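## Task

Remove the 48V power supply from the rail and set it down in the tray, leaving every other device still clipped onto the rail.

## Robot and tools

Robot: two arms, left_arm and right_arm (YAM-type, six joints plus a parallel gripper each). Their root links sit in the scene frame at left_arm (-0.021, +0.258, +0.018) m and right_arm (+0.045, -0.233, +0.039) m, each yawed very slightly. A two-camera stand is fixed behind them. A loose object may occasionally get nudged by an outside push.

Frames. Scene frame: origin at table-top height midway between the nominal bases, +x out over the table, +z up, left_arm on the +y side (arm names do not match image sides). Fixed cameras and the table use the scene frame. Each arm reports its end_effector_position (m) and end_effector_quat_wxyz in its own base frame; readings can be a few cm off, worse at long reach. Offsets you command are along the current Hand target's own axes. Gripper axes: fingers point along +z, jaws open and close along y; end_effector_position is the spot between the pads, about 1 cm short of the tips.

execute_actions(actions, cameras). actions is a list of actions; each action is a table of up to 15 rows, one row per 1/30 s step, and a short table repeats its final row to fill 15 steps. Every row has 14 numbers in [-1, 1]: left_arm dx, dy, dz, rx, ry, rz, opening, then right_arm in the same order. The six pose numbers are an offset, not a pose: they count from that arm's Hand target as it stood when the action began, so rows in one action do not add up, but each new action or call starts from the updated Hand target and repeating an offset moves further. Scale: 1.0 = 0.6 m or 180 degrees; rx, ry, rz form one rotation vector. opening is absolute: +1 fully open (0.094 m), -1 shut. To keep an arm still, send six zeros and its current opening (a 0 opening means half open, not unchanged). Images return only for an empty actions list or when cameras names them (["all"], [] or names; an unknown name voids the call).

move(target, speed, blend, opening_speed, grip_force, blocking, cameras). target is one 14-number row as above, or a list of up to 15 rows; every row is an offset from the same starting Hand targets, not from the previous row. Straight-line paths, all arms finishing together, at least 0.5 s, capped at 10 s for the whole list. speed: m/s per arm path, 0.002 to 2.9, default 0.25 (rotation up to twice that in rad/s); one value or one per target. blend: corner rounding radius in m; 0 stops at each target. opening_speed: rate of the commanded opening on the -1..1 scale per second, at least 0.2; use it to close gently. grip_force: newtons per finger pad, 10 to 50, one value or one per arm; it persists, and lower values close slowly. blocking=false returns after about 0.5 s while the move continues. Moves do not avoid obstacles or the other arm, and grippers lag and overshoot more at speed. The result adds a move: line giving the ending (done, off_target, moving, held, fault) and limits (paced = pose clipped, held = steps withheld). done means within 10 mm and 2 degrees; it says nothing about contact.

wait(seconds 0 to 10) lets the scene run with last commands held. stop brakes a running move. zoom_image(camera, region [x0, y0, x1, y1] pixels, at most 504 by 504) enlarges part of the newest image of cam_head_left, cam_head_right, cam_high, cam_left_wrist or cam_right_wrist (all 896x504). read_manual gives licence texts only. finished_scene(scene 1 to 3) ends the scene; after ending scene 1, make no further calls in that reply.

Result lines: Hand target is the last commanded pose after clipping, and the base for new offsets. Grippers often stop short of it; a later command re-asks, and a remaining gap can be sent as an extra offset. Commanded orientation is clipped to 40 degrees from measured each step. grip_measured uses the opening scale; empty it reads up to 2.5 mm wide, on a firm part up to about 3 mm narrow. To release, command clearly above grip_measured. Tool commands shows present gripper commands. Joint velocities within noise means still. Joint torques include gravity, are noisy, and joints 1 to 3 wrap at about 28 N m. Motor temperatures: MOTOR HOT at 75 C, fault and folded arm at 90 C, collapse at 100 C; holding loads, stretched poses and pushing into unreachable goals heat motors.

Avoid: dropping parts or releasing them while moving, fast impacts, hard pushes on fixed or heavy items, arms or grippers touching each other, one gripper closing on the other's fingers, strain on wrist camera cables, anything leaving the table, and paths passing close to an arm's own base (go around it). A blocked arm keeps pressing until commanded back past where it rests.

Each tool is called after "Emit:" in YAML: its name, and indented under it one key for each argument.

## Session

Emit:
execute_actions:
  actions: []

Emit:
zoom_image:
  camera: "cam_high"
  region: [370, 220, 520, 330]

Scene clock: 0.00 s.
left_arm: end_effector_position=(+0.3897, +0.0394, +0.0965) grip_measured=+1.000 end_effector_quat_wxyz=(+0.573, -0.100, +0.803, +0.129) | right_arm: end_effector_position=(+0.3915, -0.0465, +0.1217) grip_measured=+1.000 end_effector_quat_wxyz=(+0.609, +0.102, +0.784, -0.066)
Joint positions: left_arm=[-0.086 1.562 0.365 0.852 -0.409 -0.044 0.094] | right_arm=[-0.028 1.48 0.345 0.877 0.203 0.074 0.094]
Joint velocities: within noise
Joint torques (N m): no reading
Motor temperatures (°C): left_arm=[32 32 41 35 29 30 30] | right_arm=[29 33 38 30 28 30 32]
Heat: left arm: 41 °C; right arm: 38 °C.
Hand target: left_arm +0.3933, +0.0396, +0.1061; +0.584, -0.104, +0.795, +0.128 | right_arm +0.3933, -0.0467, +0.1267; +0.614, +0.103, +0.780, -0.066
Tool commands: left_gripper/opening=+1.0 right_gripper/opening=+1.0

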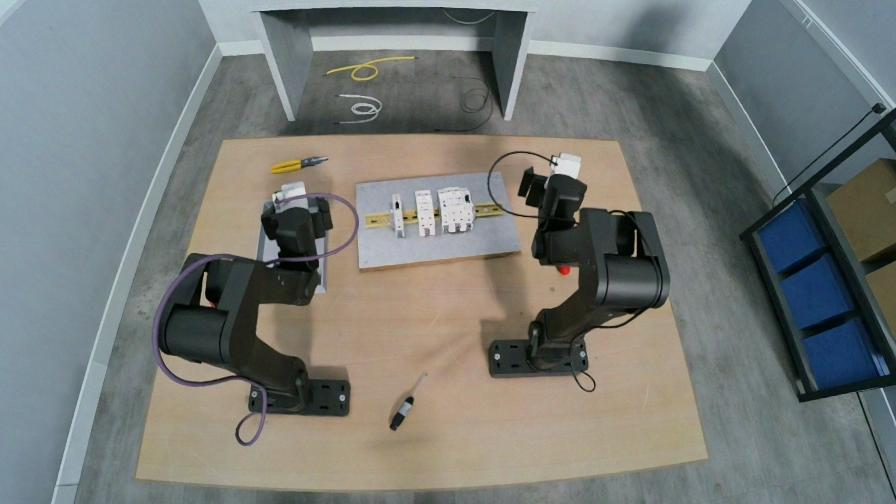

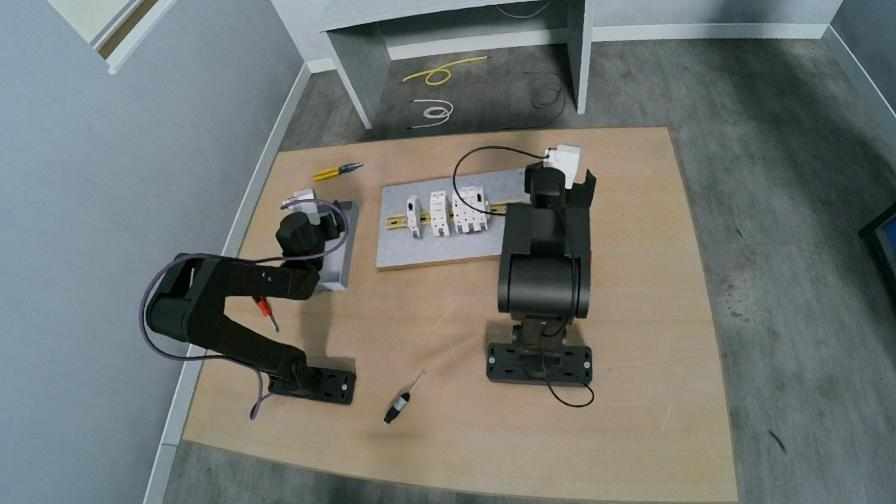

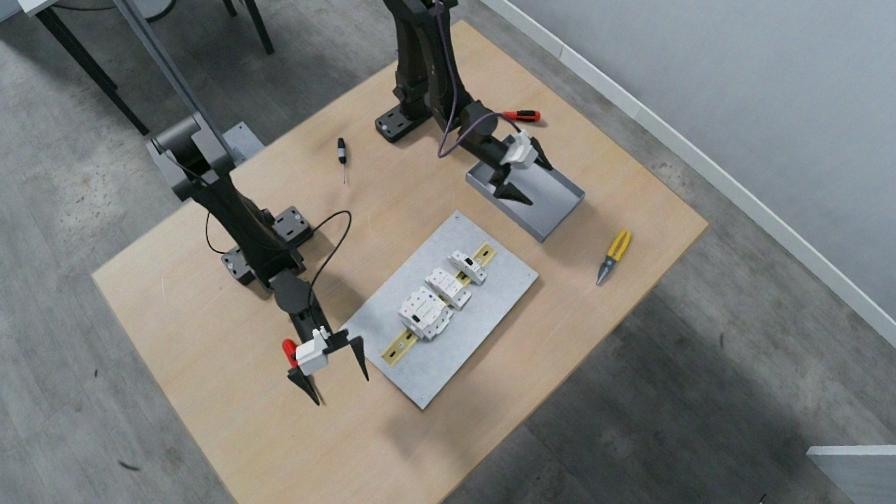

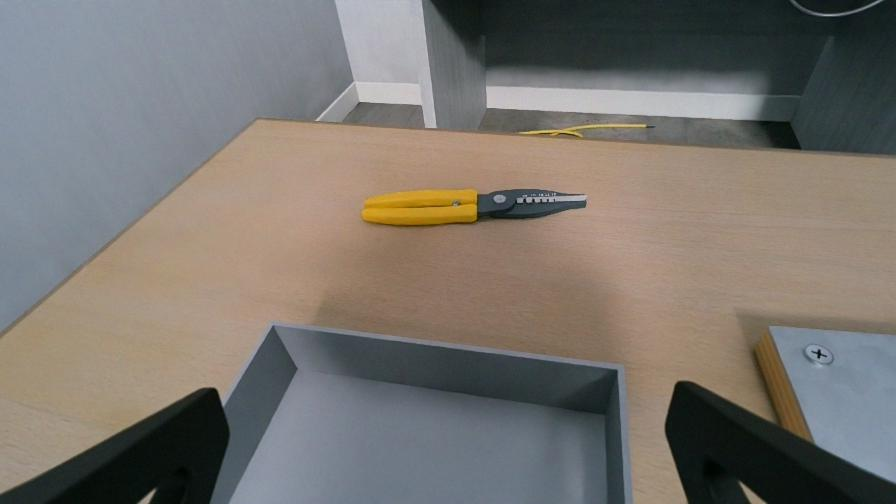

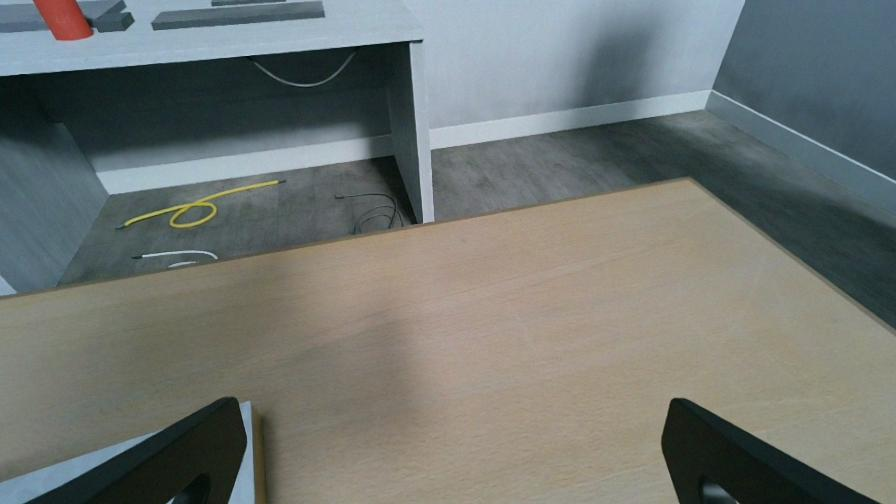

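Scaled by 3.360 from the camera's 896x504 image, which has a finer 1280x720 frame.

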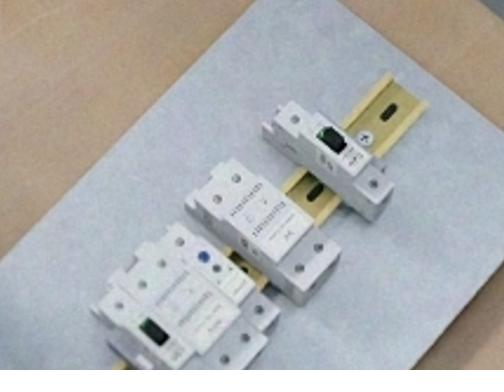

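Emit:
move:
  target: [-0.161,-0.447,-0.196,0.0985,0.2345,0.044,1,-0.05,-0.2,0,0,0,0,1]
  cameras: ["all"]

Emit:
zoom_image:
  camera: "cam_left_wrist"
  region: [250, 150, 650, 450]

Scene clock: 9.90 s.
left_arm: end_effector_position=(+0.3954, -0.2481, +0.2021) grip_measured=+1.000 end_effector_quat_wxyz=(+0.249, +0.006, +0.968, +0.006) | right_arm: end_effector_position=(+0.3653, -0.1616, +0.1392) grip_measured=+1.000 end_effector_quat_wxyz=(+0.603, +0.111, +0.788, -0.063)
Joint positions: left_arm=[-0.683 1.982 1.999 -1.189 -0.316 -0.606 0.094] | right_arm=[-0.551 1.414 0.419 0.714 -0.296 -0.048 0.094]
Joint torques (N m): left_arm=[-0.03 -7.86 8.43 0.87 -0.17 -0.05] | right_arm=[-0.68 -4.15 9.66 1.55 -0.26 -0.09]
Heat: left arm: 42 °C; right arm: 39 °C.
Hand target: left_arm +0.4000, -0.2507, +0.2100; +0.259, +0.000, +0.966, +0.000 | right_arm +0.3710, -0.1655, +0.1531; +0.614, +0.103, +0.780, -0.066
Off the commanded pose: left_arm 0.010 m, 2 deg | right_arm 0.016 m, 2 deg.
move: off_target (right_arm)

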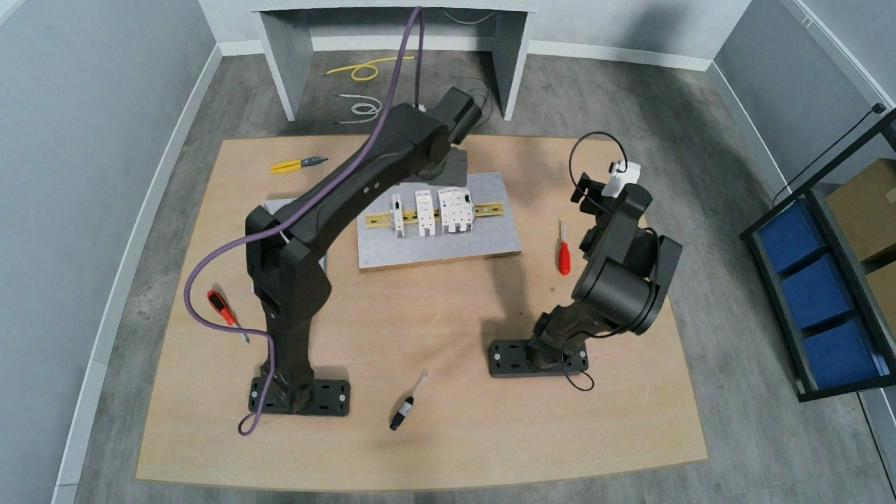

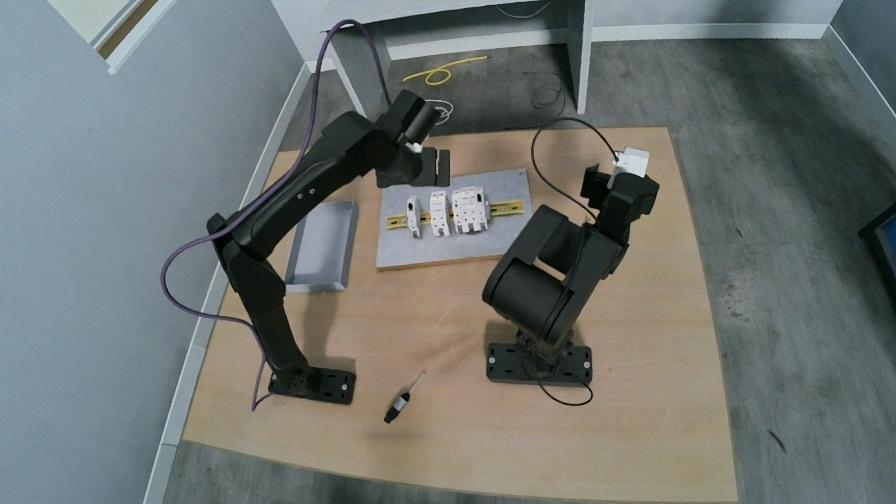

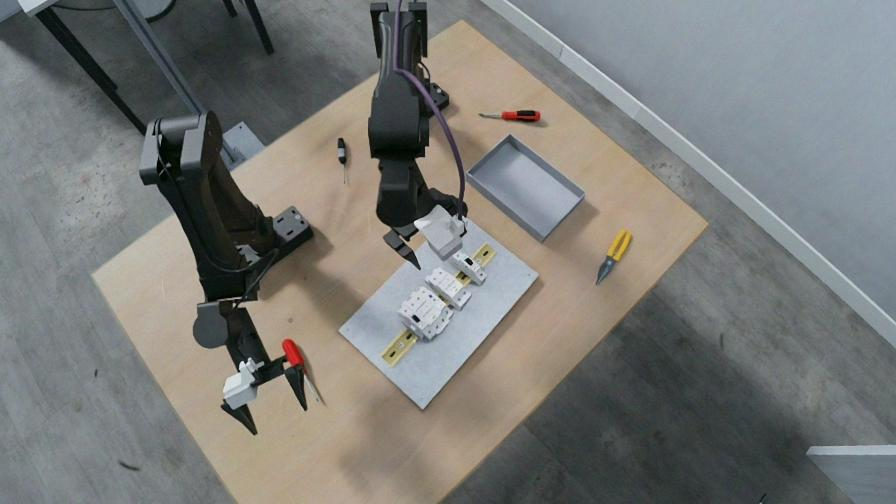

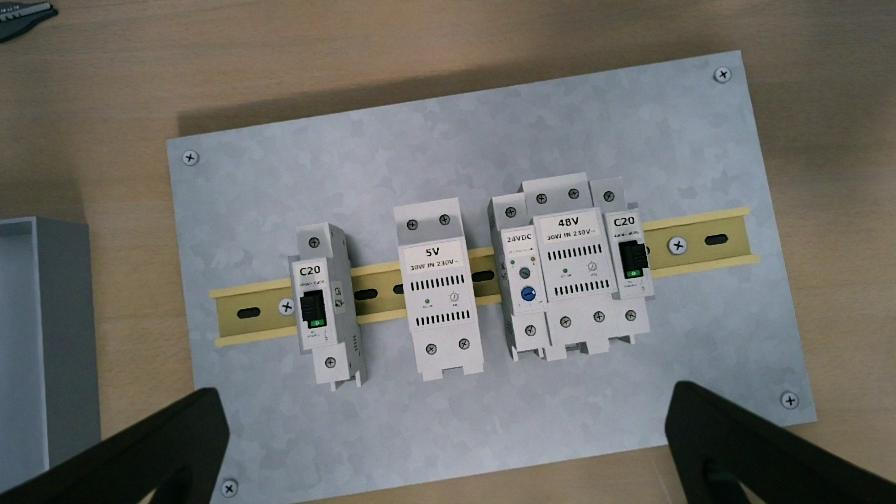

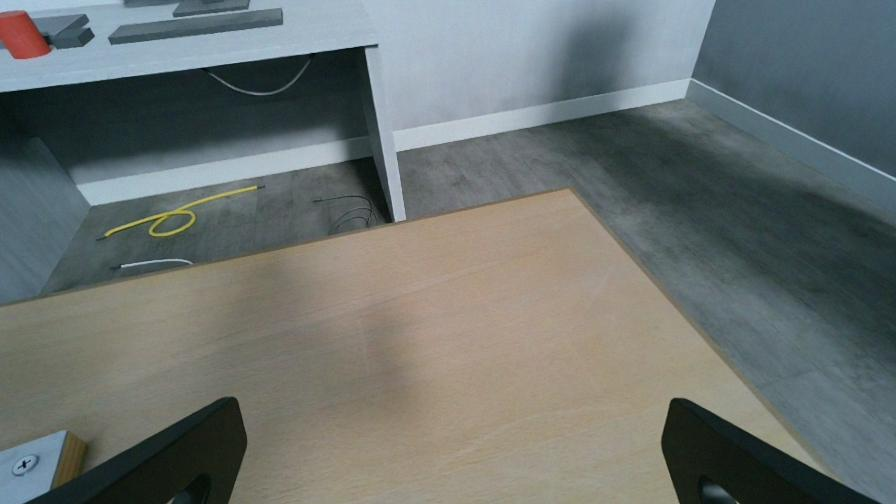

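Scaled by 1.260 from the camera's 896x504 image, which has a finer 1280x720 frame.

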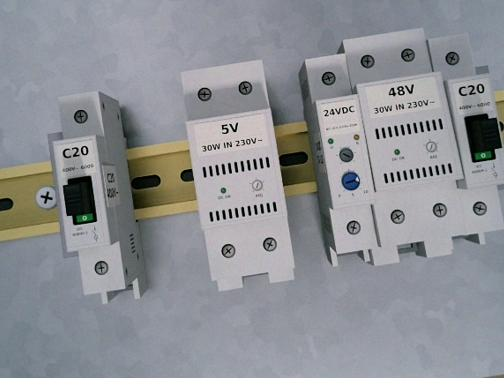

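Emit:
move:
  target: [0.017,-0.098,0.163,0.118,0.1376,0.44,0.5,0,0,0,0,0,0,1]
  speed: 0.2
  cameras: ["cam_left_wrist","cam_head_right"]

Scene clock: 24.27 s.
left_arm: end_effector_position=(+0.4353, -0.3028, +0.1154) grip_measured=+0.502 end_effector_quat_wxyz=(+0.108, +0.644, +0.757, +0.015) | right_arm: end_effector_position=(+0.3653, -0.1616, +0.1392) grip_measured=+1.000 end_effector_quat_wxyz=(+0.603, +0.111, +0.788, -0.063)
Joint positions: left_arm=[-0.613 2.624 2.839 -1.567 -0.01 0.797 0.071] | right_arm=[-0.551 1.414 0.419 0.714 -0.296 -0.048 0.094]
Joint torques (N m): left_arm=[-0.24 -10.73 7.57 0.7 0.1 0.05] | right_arm=[-0.68 -4.12 9.65 1.56 -0.27 -0.09]
Heat: left arm: 43 °C; right arm: 41 °C.
Hand target: left_arm +0.4401, -0.3095, +0.1201; +0.000, +0.651, +0.759, +0.000 | right_arm +0.3710, -0.1655, +0.1531; +0.614, +0.103, +0.780, -0.066
Off the commanded pose: left_arm 0.010 m, 12 deg | right_arm 0.016 m, 2 deg.
elbow stopped short (left arm): the move would have taken joint 3 (elbow) straighter than the controller allows.
move: off_target (left_arm, right_arm)
Images, in order (width x height): cam_head_right 896x504, cam_left_wrist 896x504.

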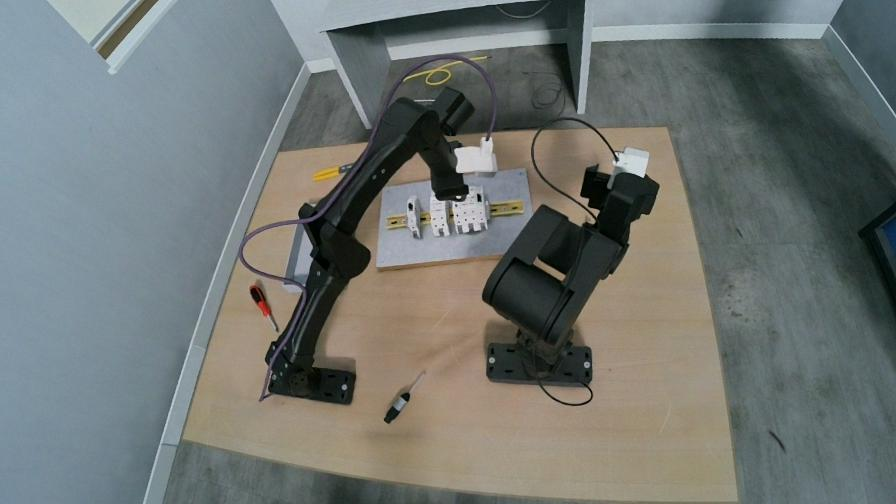

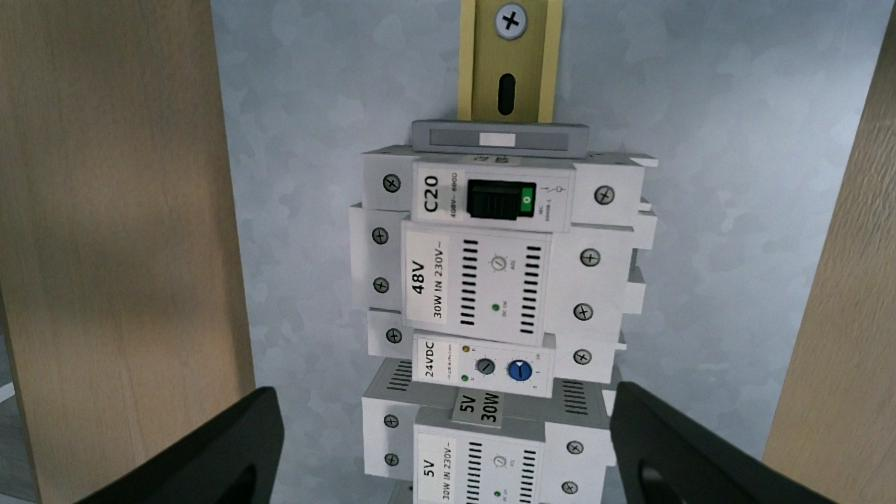

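Emit:
move:
  target:
    - [0.279,-0.058,-0.133,0,0,0,0.5,0,0,0,0,0,0,1]
    - [1,-0.113,-0.133,0,0,-0.33,0.5,0,0,0,0,0,0,1]
  blend: [0.04,0]
  cameras: ["cam_head_right","cam_high"]

Scene clock: 39.90 s.
left_arm: end_effector_position=(+0.2756, +0.2723, +0.1934) grip_measured=+0.502 end_effector_quat_wxyz=(+0.021, +0.184, +0.982, +0.036) | right_arm: end_effector_position=(+0.3653, -0.1616, +0.1392) grip_measured=+1.000 end_effector_quat_wxyz=(+0.603, +0.111, +0.788, -0.063)
Joint positions: left_arm=[0.773 1.996 2.095 -1.587 -0.007 1.144 0.071] | right_arm=[-0.551 1.414 0.419 0.714 -0.296 -0.048 0.094]
Joint torques (N m): left_arm=[-0.5 -7.54 7.56 0.34 0.09 0.05] | right_arm=[-0.68 -4.12 9.63 1.56 -0.27 -0.09]
Heat: left arm: 43 °C; right arm: 42 °C.
Hand target: left_arm +0.2815, +0.2732, +0.1994; +0.000, +0.189, +0.982, +0.000 | right_arm +0.3710, -0.1655, +0.1531; +0.614, +0.103, +0.780, -0.066
Off the commanded pose: left_arm 0.008 m, 5 deg | right_arm 0.016 m, 2 deg.
joint sent to its limit (left arm) — joint 4 (wrist pitch), lower limit. The joint targets are off in orientation, not in position.
move: off_target (left_arm, right_arm)
Images, in order (width x height): cam_head_right 896x504, cam_high 896x504.

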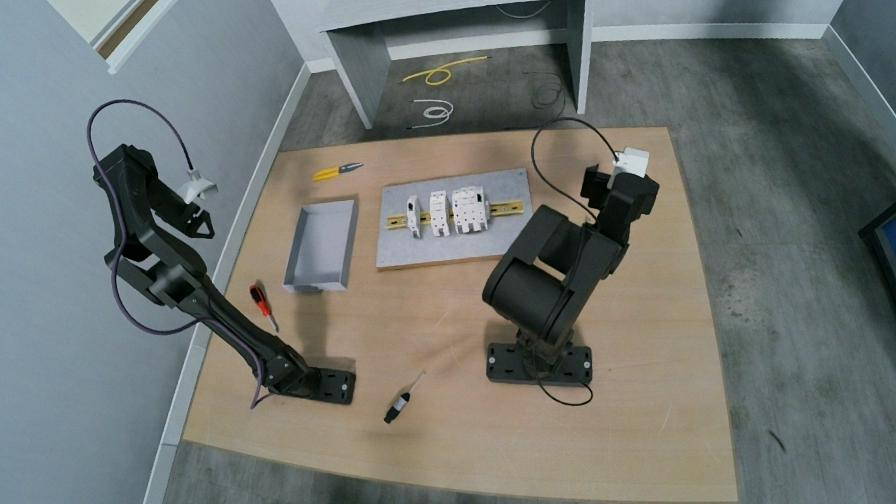

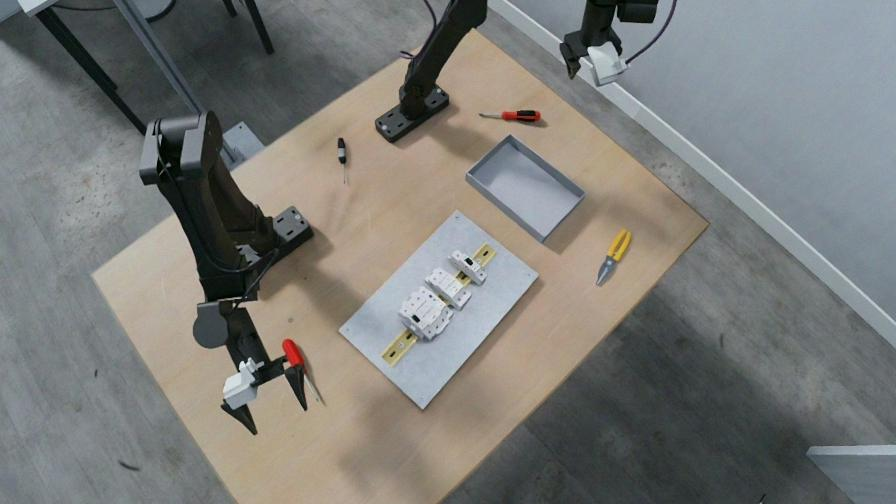

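Emit:
move:
  target: [0,0,0,0,0,0,0.5,0.084,0.55,-0.126,-0.404,0.278,-0.523,0.35]
  speed: 0.3
  cameras: ["cam_right_wrist","cam_high"]

Scene clock: 65.03 s.
left_arm: end_effector_position=(+0.2756, +0.2723, +0.1934) grip_measured=+0.502 end_effector_quat_wxyz=(+0.021, +0.184, +0.982, +0.036) | right_arm: end_effector_position=(+0.3645, +0.1742, +0.1282) grip_measured=+0.352 end_effector_quat_wxyz=(+0.000, +0.756, -0.655, -0.002)
Joint positions: left_arm=[0.773 1.996 2.095 -1.587 -0.007 1.144 0.071] | right_arm=[0.442 2.104 1.994 -1.461 -0.003 -1.271 0.064]
Joint torques (N m): left_arm=[-0.5 -7.54 7.56 0.34 0.09 0.05] | right_arm=[0.16 -7.38 9.88 -0.25 0 -0.09]
Motor temperatures (°C): left_arm=[32 34 43 35 29 30 30] | right_arm=[29 34 43 34 28 30 32]
Heat: left arm: 43 °C; right arm: 43 °C.
Hand target: left_arm +0.2815, +0.2732, +0.1994; +0.000, +0.189, +0.982, +0.000 | right_arm +0.3680, +0.1760, +0.1297; +0.000, +0.758, -0.652, +0.000
Off the commanded pose: left_arm 0.008 m, 5 deg | right_arm 0.004 m, 1 deg.
joint sent to its limit (left arm) — joint 4 (wrist pitch), lower limit. The joint targets are off in orientation, not in position.
move: off_target (left_arm)
Images, in order (width x height): cam_high 896x504, cam_right_wrist 896x504.

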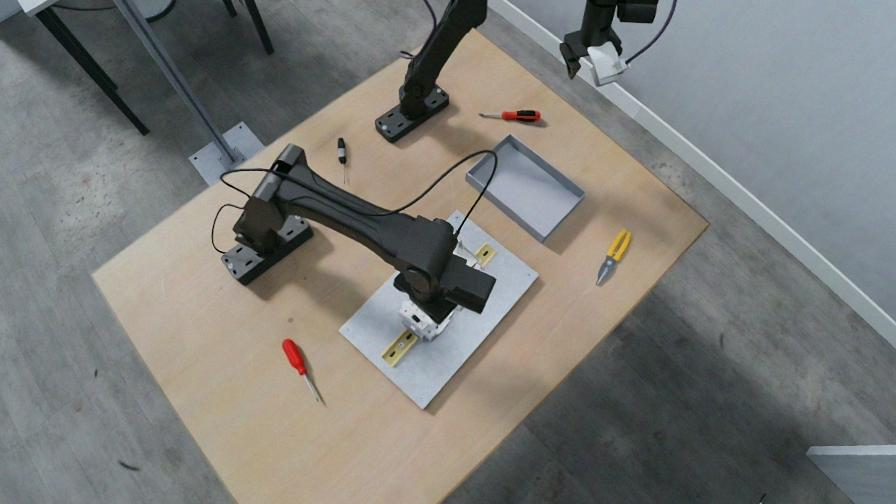

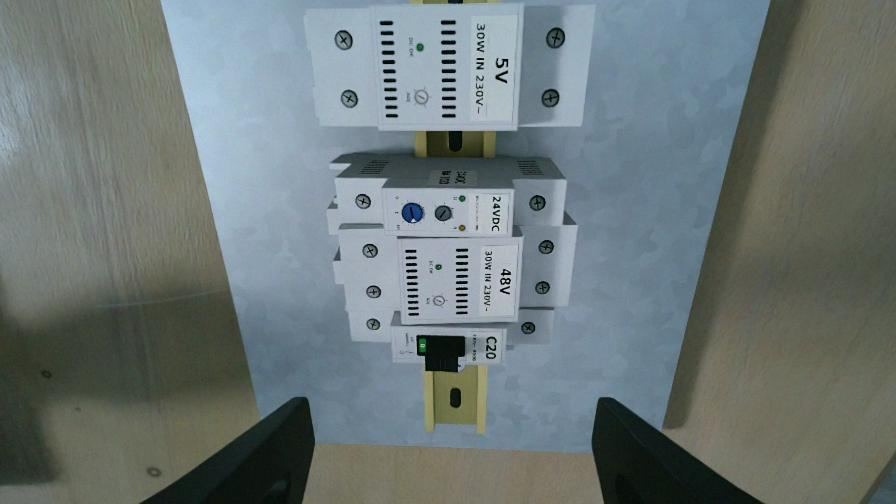

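Emit:
move:
  target: [0,0,0,0,0,0,0.5,0.0092,-0.0053,0.1445,0,0,0,0.35]
  speed: 0.06
  cameras: ["cam_right_wrist"]

Scene clock: 73.90 s.
left_arm: end_effector_position=(+0.2756, +0.2723, +0.1934) grip_measured=+0.502 end_effector_quat_wxyz=(+0.021, +0.184, +0.982, +0.036) | right_arm: end_effector_position=(+0.3731, +0.1754, +0.0526) grip_measured=+0.352 end_effector_quat_wxyz=(-0.009, +0.759, -0.651, +0.003)
Joint positions: left_arm=[0.773 1.996 2.095 -1.587 -0.007 1.144 0.071] | right_arm=[0.436 2.123 1.723 -1.151 -0.002 -1.287 0.064]
Joint torques (N m): left_arm=[-0.5 -7.54 7.56 0.34 0.09 0.05] | right_arm=[-0.7 -7.8 5.29 0.08 -0.02 -0.09]
Heat: left arm: 43 °C; right arm: 42 °C.
Hand target: left_arm +0.2815, +0.2732, +0.1994; +0.000, +0.189, +0.982, +0.000 | right_arm +0.3720, +0.1709, +0.0429; +0.000, +0.758, -0.652, +0.000
Off the commanded pose: left_arm 0.008 m, 5 deg | right_arm 0.011 m, 1 deg.
joint sent to its limit (left arm) — joint 4 (wrist pitch), lower limit. The joint targets are off in orientation, not in position.
move: off_target (left_arm, right_arm)
Images, in order (width x height): cam_right_wrist 896x504.

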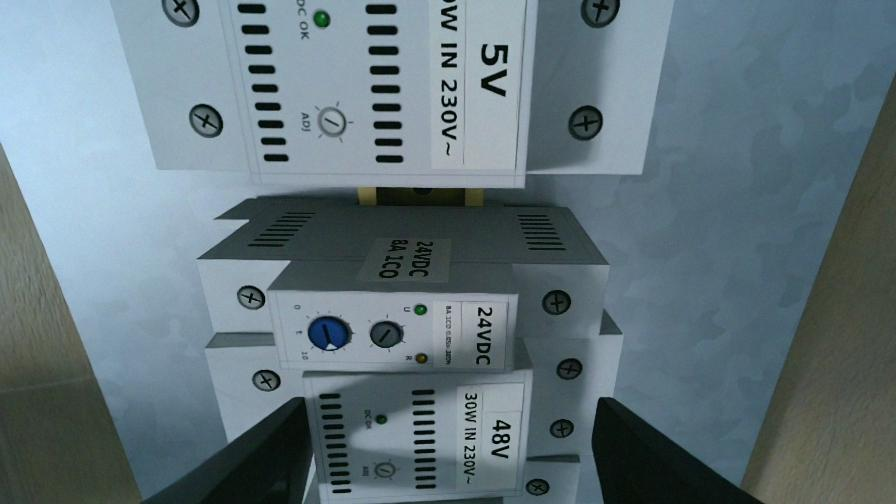

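Emit:
move:
  target:
    - [0,0,0,0,0,0,0.5,0,0.0117,0,0,0,0,0.35]
    - [0,0,0,0,0,0,0.5,0,0.0117,0.0133,0,0,0,0.3]
  speed: 0.03
  cameras: ["cam_right_wrist"]

Scene clock: 78.70 s.
left_arm: end_effector_position=(+0.2756, +0.2723, +0.1934) grip_measured=+0.502 end_effector_quat_wxyz=(+0.021, +0.184, +0.982, +0.036) | right_arm: end_effector_position=(+0.3694, +0.1735, +0.0484) grip_measured=+0.302 end_effector_quat_wxyz=(-0.009, +0.759, -0.651, +0.003)
Joint positions: left_arm=[0.773 1.996 2.095 -1.587 -0.007 1.144 0.071] | right_arm=[0.436 2.11 1.685 -1.127 -0.002 -1.287 0.061]
Joint torques (N m): left_arm=[-0.5 -7.54 7.56 0.34 0.09 0.05] | right_arm=[-0.28 -8.08 3.1 0.27 -0.02 -0.03]
Heat: left arm: 43 °C; right arm: 41 °C.
Hand target: left_arm +0.2815, +0.2732, +0.1994; +0.000, +0.189, +0.982, +0.000 | right_arm +0.3650, +0.1698, +0.0349; +0.001, +0.758, -0.652, +0.000
Off the commanded pose: left_arm 0.008 m, 5 deg | right_arm 0.015 m, 1 deg.
joint sent to its limit (left arm) — joint 4 (wrist pitch), lower limit. The joint targets are off in orientation, not in position.
move: off_target (left_arm, right_arm); target 2's new opening was sent with right_arm's hand 0.015 m and 1 deg from that target
Images, in order (width x height): cam_right_wrist 896x504.

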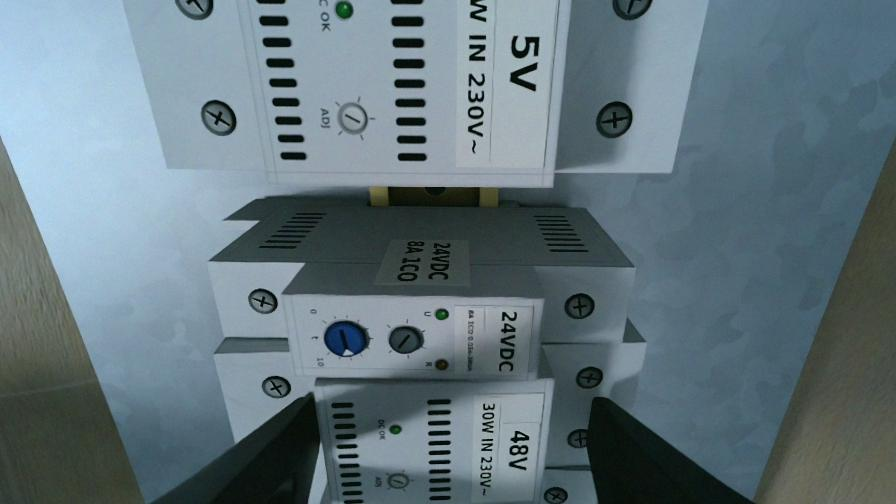

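Emit:
move:
  target: [0,0,0,0,0,0,0.5,0,0,0,0,0,0,-0.3]
  opening_speed: 0.25
  cameras: ["cam_right_wrist"]

Scene clock: 82.97 s.
left_arm: end_effector_position=(+0.2756, +0.2723, +0.1934) grip_measured=+0.502 end_effector_quat_wxyz=(+0.021, +0.184, +0.982, +0.036) | right_arm: end_effector_position=(+0.3664, +0.1722, +0.0479) grip_measured=-0.045 end_effector_quat_wxyz=(-0.004, +0.759, -0.652, +0.000)
Joint positions: left_arm=[0.773 1.996 2.095 -1.587 -0.007 1.144 0.071] | right_arm=[0.436 2.11 1.683 -1.137 -0.002 -1.286 0.045]
Joint torques (N m): left_arm=[-0.5 -7.54 7.57 0.34 0.09 0.05] | right_arm=[-0.29 -8.06 3.29 0.36 -0.02 -0.03]
Heat: left arm: 43 °C; right arm: 40 °C.
Hand target: left_arm +0.2815, +0.2732, +0.1994; +0.000, +0.189, +0.982, +0.000 | right_arm +0.3651, +0.1698, +0.0349; +0.000, +0.758, -0.652, +0.000
Off the commanded pose: left_arm 0.008 m, 5 deg | right_arm 0.013 m, 0 deg.
joint sent to its limit (left arm) — joint 4 (wrist pitch), lower limit. The joint targets are off in orientation, not in position.
move: off_target (left_arm, right_arm)
Images, in order (width x height): cam_right_wrist 896x504.

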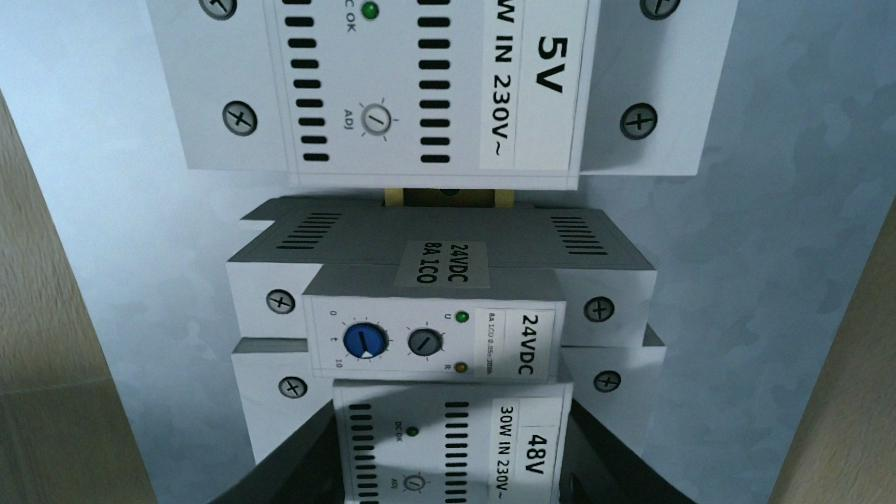

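Emit:
move:
  target:
    - [0,0,0,0,0,0,0.5,0,-0.003,-0.021,0,0,0,-0.3]
    - [0,0,0,0,0,0,0.5,0,-0.02,-0.029,-0.083,0,0,-0.3]
  speed: 0.05
  cameras: ["cam_right_wrist"]

Scene clock: 88.53 s.
left_arm: end_effector_position=(+0.2756, +0.2723, +0.1934) grip_measured=+0.502 end_effector_quat_wxyz=(+0.021, +0.184, +0.982, +0.036) | right_arm: end_effector_position=(+0.3768, +0.1727, +0.0509) grip_measured=-0.045 end_effector_quat_wxyz=(+0.086, +0.755, -0.647, -0.069)
Joint positions: left_arm=[0.773 1.996 2.095 -1.587 -0.007 1.144 0.071] | right_arm=[0.406 2.406 2.165 -1.545 -0.049 -1.323 0.045]
Joint torques (N m): left_arm=[-0.5 -7.54 7.57 0.34 0.09 0.05] | right_arm=[-0.79 -8.91 9.44 -0.88 -0.24 -0.09]
Heat: left arm: 43 °C; right arm: 40 °C.
Hand target: left_arm +0.2815, +0.2732, +0.1994; +0.000, +0.189, +0.982, +0.000 | right_arm +0.3769, +0.1716, +0.0524; +0.099, +0.752, -0.646, -0.085
Off the commanded pose: left_arm 0.008 m, 5 deg | right_arm 0.002 m, 2 deg.
joint sent to its limit (left arm) — joint 4 (wrist pitch), lower limit. The joint targets are off in orientation, not in position.
joint sent to its limit (right arm) — joint 4 (wrist pitch), lower limit. The joint targets still meet the commanded pose.
move: off_target (left_arm)
Images, in order (width x height): cam_right_wrist 896x504.

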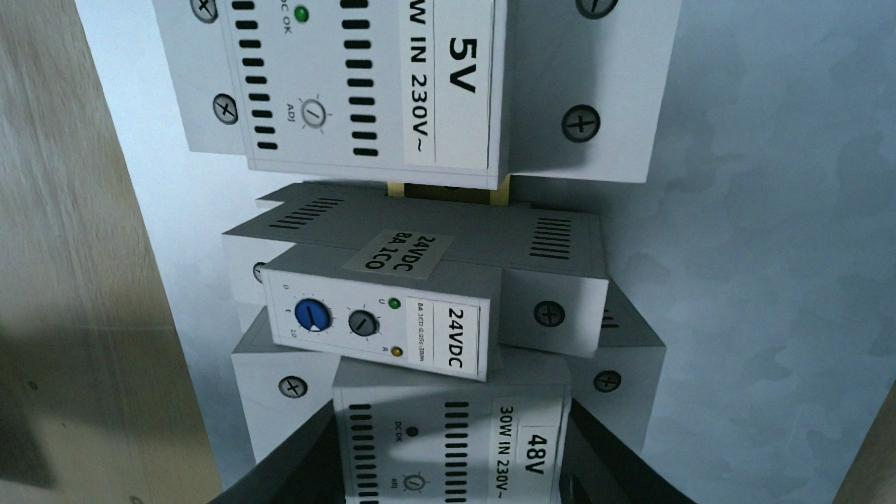

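Emit:
move:
  target:
    - [0,0,0,0,0,0,0.5,0,-0.018,-0.031,-0.02,0,0,-0.3]
    - [0,0,0,0,0,0,0.5,0,0.0105,-0.135,0,0,0,-0.3]
  speed: 0.06
  cameras: ["cam_head_left","cam_right_wrist"]

Scene clock: 93.23 s.
left_arm: end_effector_position=(+0.2756, +0.2723, +0.1934) grip_measured=+0.502 end_effector_quat_wxyz=(+0.021, +0.184, +0.982, +0.036) | right_arm: end_effector_position=(+0.3783, +0.1718, +0.0534) grip_measured=-0.046 end_effector_quat_wxyz=(+0.084, +0.754, -0.647, -0.073)
Joint positions: left_arm=[0.773 1.996 2.095 -1.587 -0.007 1.144 0.071] | right_arm=[0.4 2.415 2.189 -1.562 -0.055 -1.329 0.045]
Joint torques (N m): left_arm=[-0.5 -7.54 7.57 0.34 0.09 0.05] | right_arm=[-0.95 -22.67 9.62 -0.71 -0.18 0.01]
Heat: left arm: 43 °C; right arm: 41 °C.
Hand target: left_arm +0.2815, +0.2732, +0.1994; +0.000, +0.189, +0.982, +0.000 | right_arm +0.3916, +0.1739, +0.1323; +0.099, +0.752, -0.646, -0.085
Off the commanded pose: left_arm 0.008 m, 5 deg | right_arm 0.080 m, 2 deg.
joint sent to its limit (left arm) — joint 4 (wrist pitch), lower limit. The joint targets are off in orientation, not in position.
joint sent to its limit (right arm) — joint 4 (wrist pitch), lower limit. The joint targets are off in position and orientation.
move: off_target (left_arm, right_arm)
Images, in order (width x height): cam_head_left 896x504, cam_right_wrist 896x504.

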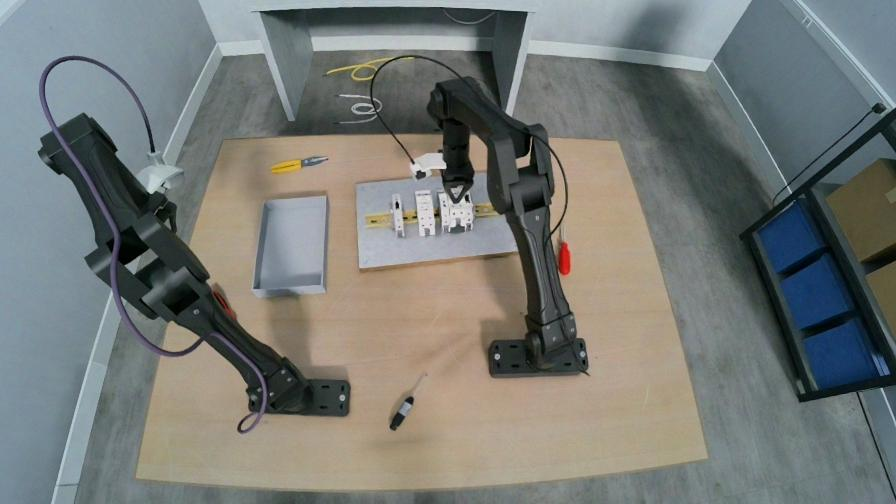

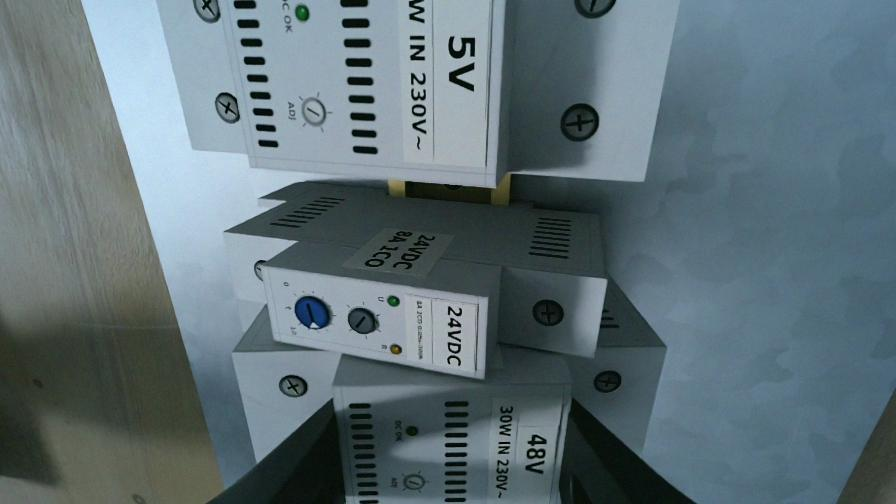

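Emit:
move:
  target:
    - [0,0,0,0,0,0,0.5,0,-0.012,0.138,0,0,0,-0.3]
    - [0,0,0,0,0,0,0.5,0,-0.05,0.127,-0.01,0,0,-0.3]
  speed: 0.06
  cameras: ["cam_right_wrist"]

Scene clock: 104.07 s.
left_arm: end_effector_position=(+0.2756, +0.2723, +0.1934) grip_measured=+0.502 end_effector_quat_wxyz=(+0.021, +0.184, +0.982, +0.036) | right_arm: end_effector_position=(+0.3792, +0.1723, +0.0509) grip_measured=-0.046 end_effector_quat_wxyz=(+0.096, +0.753, -0.646, -0.079)
Joint positions: left_arm=[0.773 1.996 2.095 -1.587 -0.007 1.144 0.071] | right_arm=[0.4 2.46 2.254 -1.609 -0.055 -1.329 0.045]
Joint torques (N m): left_arm=[-0.5 -7.54 7.56 0.34 0.09 0.05] | right_arm=[-1.62 -8.59 11.77 -0.23 -0.23 -0.14]
Heat: left arm: 43 °C; right arm: 41 °C.
Hand target: left_arm +0.2815, +0.2732, +0.1994; +0.000, +0.189, +0.982, +0.000 | right_arm +0.4008, +0.1754, +0.0509; +0.111, +0.750, -0.645, -0.095
Off the commanded pose: left_arm 0.008 m, 5 deg | right_arm 0.022 m, 2 deg.
joint read past its limit (right arm) — joint 4 (wrist pitch), lower limit.
joint sent to its limit (left arm) — joint 4 (wrist pitch), lower limit. The joint targets are off in orientation, not in position.
joint sent to its limit (right arm) — joint 4 (wrist pitch), lower limit. The joint targets are off in orientation, not in position.
move: off_target (left_arm, right_arm)
Images, in order (width x height): cam_right_wrist 896x504.

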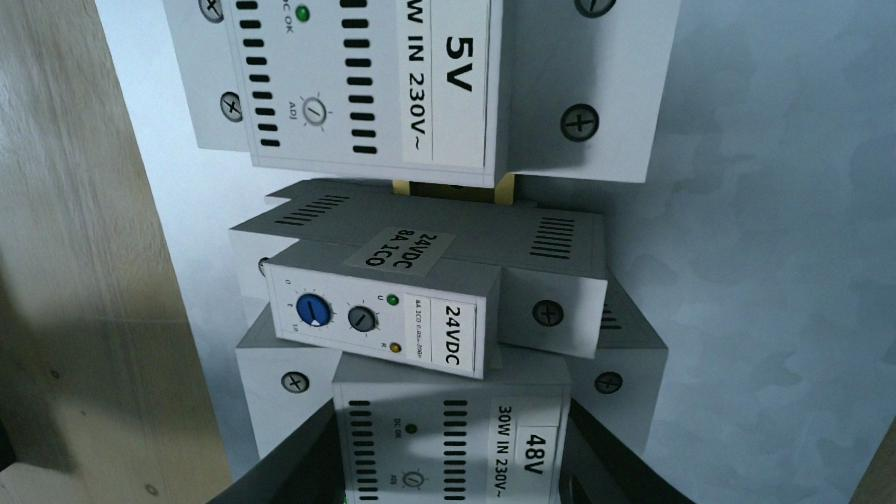

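Emit:
move:
  target:
    - [0,0,0,0,0,0,0.5,0,0.036,0.008,0,0,0,-0.3]
    - [0,0,0,0,0,0,0.5,0,0.036,0.008,0,0,0,0.15]
  speed: 0.06
  opening_speed: 0.3
  cameras: ["cam_head_right","cam_right_wrist"]

Emit:
zoom_image:
  camera: "cam_head_right"
  region: [390, 160, 530, 260]

Scene clock: 132.57 s.
left_arm: end_effector_position=(+0.2756, +0.2723, +0.1934) grip_measured=+0.502 end_effector_quat_wxyz=(+0.021, +0.184, +0.982, +0.036) | right_arm: end_effector_position=(+0.3783, +0.1722, +0.0491) grip_measured=+0.148 end_effector_quat_wxyz=(+0.095, +0.753, -0.647, -0.079)
Joint positions: left_arm=[0.773 1.996 2.095 -1.587 -0.007 1.144 0.071] | right_arm=[0.4 2.449 2.229 -1.591 -0.057 -1.329 0.054]
Joint torques (N m): left_arm=[-0.51 -7.54 7.56 0.34 0.09 0.05] | right_arm=[-0.59 -11.75 4.42 -0.4 -0.23 -0.05]
Heat: left arm: 43 °C; right arm: 43 °C.
Hand target: left_arm +0.2815, +0.2732, +0.1994; +0.000, +0.189, +0.982, +0.000 | right_arm +0.3788, +0.1720, +0.0524; +0.111, +0.750, -0.645, -0.095
Off the commanded pose: left_arm 0.008 m, 5 deg | right_arm 0.004 m, 3 deg.
joint read past its limit (right arm) — joint 4 (wrist pitch), lower limit.
joint sent to its limit (left arm) — joint 4 (wrist pitch), lower limit. The joint targets are off in orientation, not in position.
joint sent to its limit (right arm) — joint 4 (wrist pitch), lower limit. The joint targets are off in orientation, not in position.
move: off_target (left_arm, right_arm)
Images, in order (width x height): cam_head_right 896x504, cam_right_wrist 896x504.

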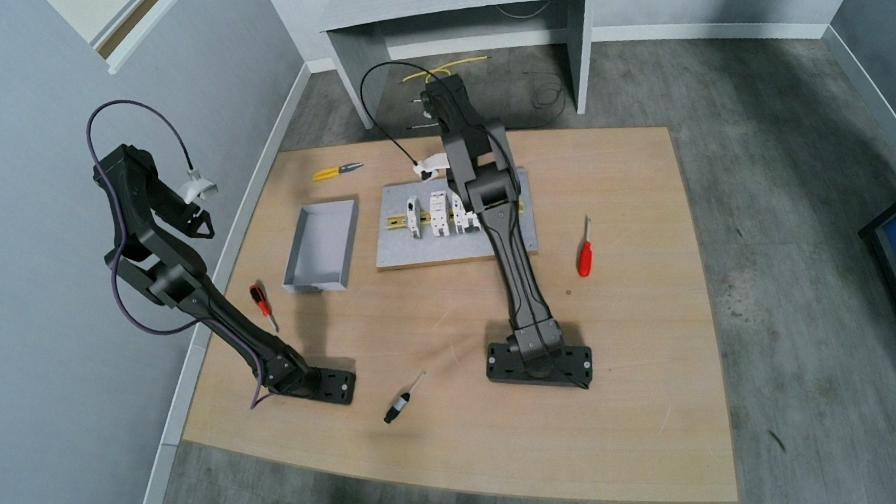

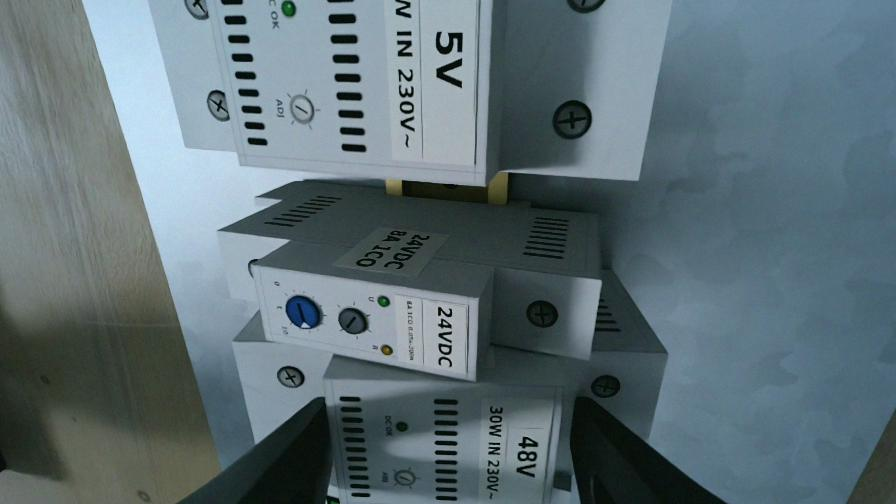

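Scaled by 3.600 from the camera's 896x504 image, which has a finer 1280x720 frame.

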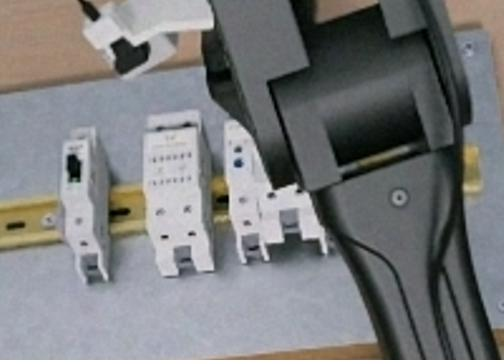

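Emit:
move:
  target: [0,0,0,0,0,0,0.5,0,0.01,-0.07,0.083,0,0,0.3]
  speed: 0.05
  cameras: ["cam_right_wrist"]

Scene clock: 137.07 s.
left_arm: end_effector_position=(+0.2756, +0.2723, +0.1934) grip_measured=+0.502 end_effector_quat_wxyz=(+0.021, +0.184, +0.982, +0.036) | right_arm: end_effector_position=(+0.3871, +0.1707, +0.0833) grip_measured=+0.298 end_effector_quat_wxyz=(+0.025, +0.757, -0.652, -0.019)
Joint positions: left_arm=[0.773 1.996 2.095 -1.587 -0.007 1.144 0.071] | right_arm=[0.408 2.254 2.053 -1.432 -0.012 -1.311 0.061]
Joint torques (N m): left_arm=[-0.5 -7.53 7.54 0.34 0.09 0.05] | right_arm=[0.7 -12.51 4.93 -0.12 -0.02 0.06]
Heat: left arm: 43 °C; right arm: 42 °C.
Hand target: left_arm +0.2815, +0.2732, +0.1994; +0.000, +0.189, +0.982, +0.000 | right_arm +0.3852, +0.1730, +0.0943; +0.013, +0.758, -0.652, -0.010
Off the commanded pose: left_arm 0.008 m, 5 deg | right_arm 0.012 m, 2 deg.
joint sent to its limit (left arm) — joint 4 (wrist pitch), lower limit. The joint targets are off in orientation, not in position.
move: off_target (left_arm, right_arm)
Images, in order (width x height): cam_right_wrist 896x504.

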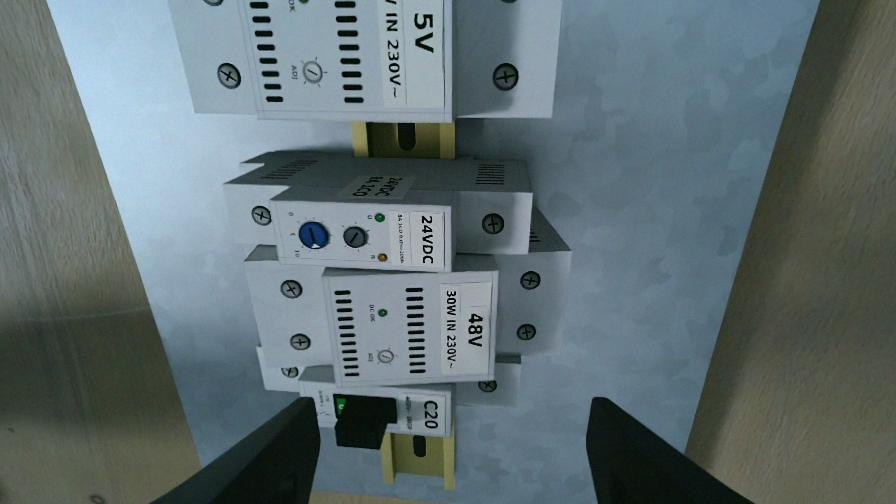

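Emit:
move:
  target:
    - [0,0,0,0,0,0,0.5,0,0.0138,0.02,-0.033,0,0,0.25]
    - [0,0,0,0,0,0,0.5,0,0.0138,0.085,-0.033,0,0,0.25]
    - [0,0,0,0,0,0,0.5,0,0.0138,0.085,-0.033,0,0,-0.3]
  speed: 0.05
  opening_speed: 0.3
  cameras: ["cam_right_wrist"]

Scene clock: 148.80 s.
left_arm: end_effector_position=(+0.2756, +0.2723, +0.1934) grip_measured=+0.502 end_effector_quat_wxyz=(+0.021, +0.184, +0.982, +0.036) | right_arm: end_effector_position=(+0.3797, +0.1691, +0.0547) grip_measured=-0.057 end_effector_quat_wxyz=(+0.044, +0.756, -0.652, -0.032)
Joint positions: left_arm=[0.773 1.996 2.095 -1.587 -0.007 1.144 0.071] | right_arm=[0.408 2.275 1.971 -1.374 -0.02 -1.311 0.044]
Joint torques (N m): left_arm=[-0.51 -7.54 7.56 0.34 0.09 0.05] | right_arm=[0.24 -8.34 5.08 -0.2 -0.23 -0.02]
Heat: left arm: 43 °C; right arm: 41 °C.
Hand target: left_arm +0.2815, +0.2732, +0.1994; +0.000, +0.189, +0.982, +0.000 | right_arm +0.3754, +0.1715, +0.0438; +0.052, +0.757, -0.650, -0.044
Off the commanded pose: left_arm 0.008 m, 5 deg | right_arm 0.012 m, 2 deg.
joint sent to its limit (left arm) — joint 4 (wrist pitch), lower limit. The joint targets are off in orientation, not in position.
move: off_target (left_arm, right_arm); target 3's new opening was sent with right_arm's hand 0.012 m and 2 deg from that target
Images, in order (width x height): cam_right_wrist 896x504.

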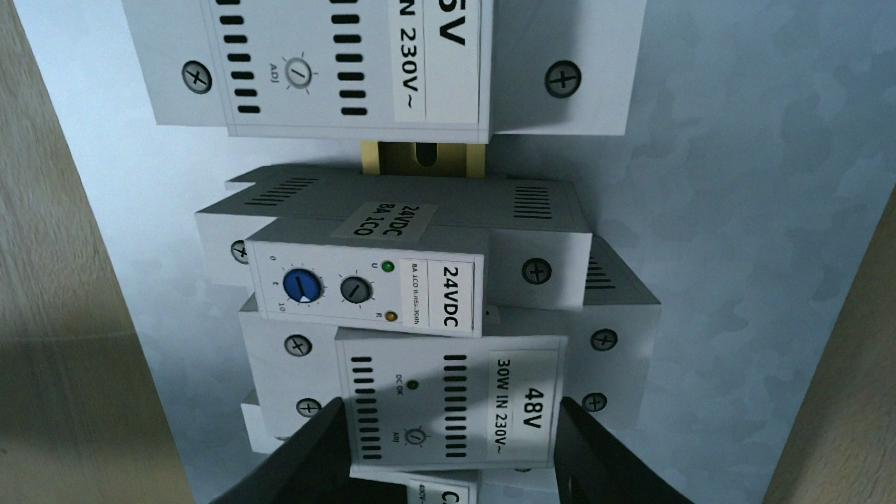

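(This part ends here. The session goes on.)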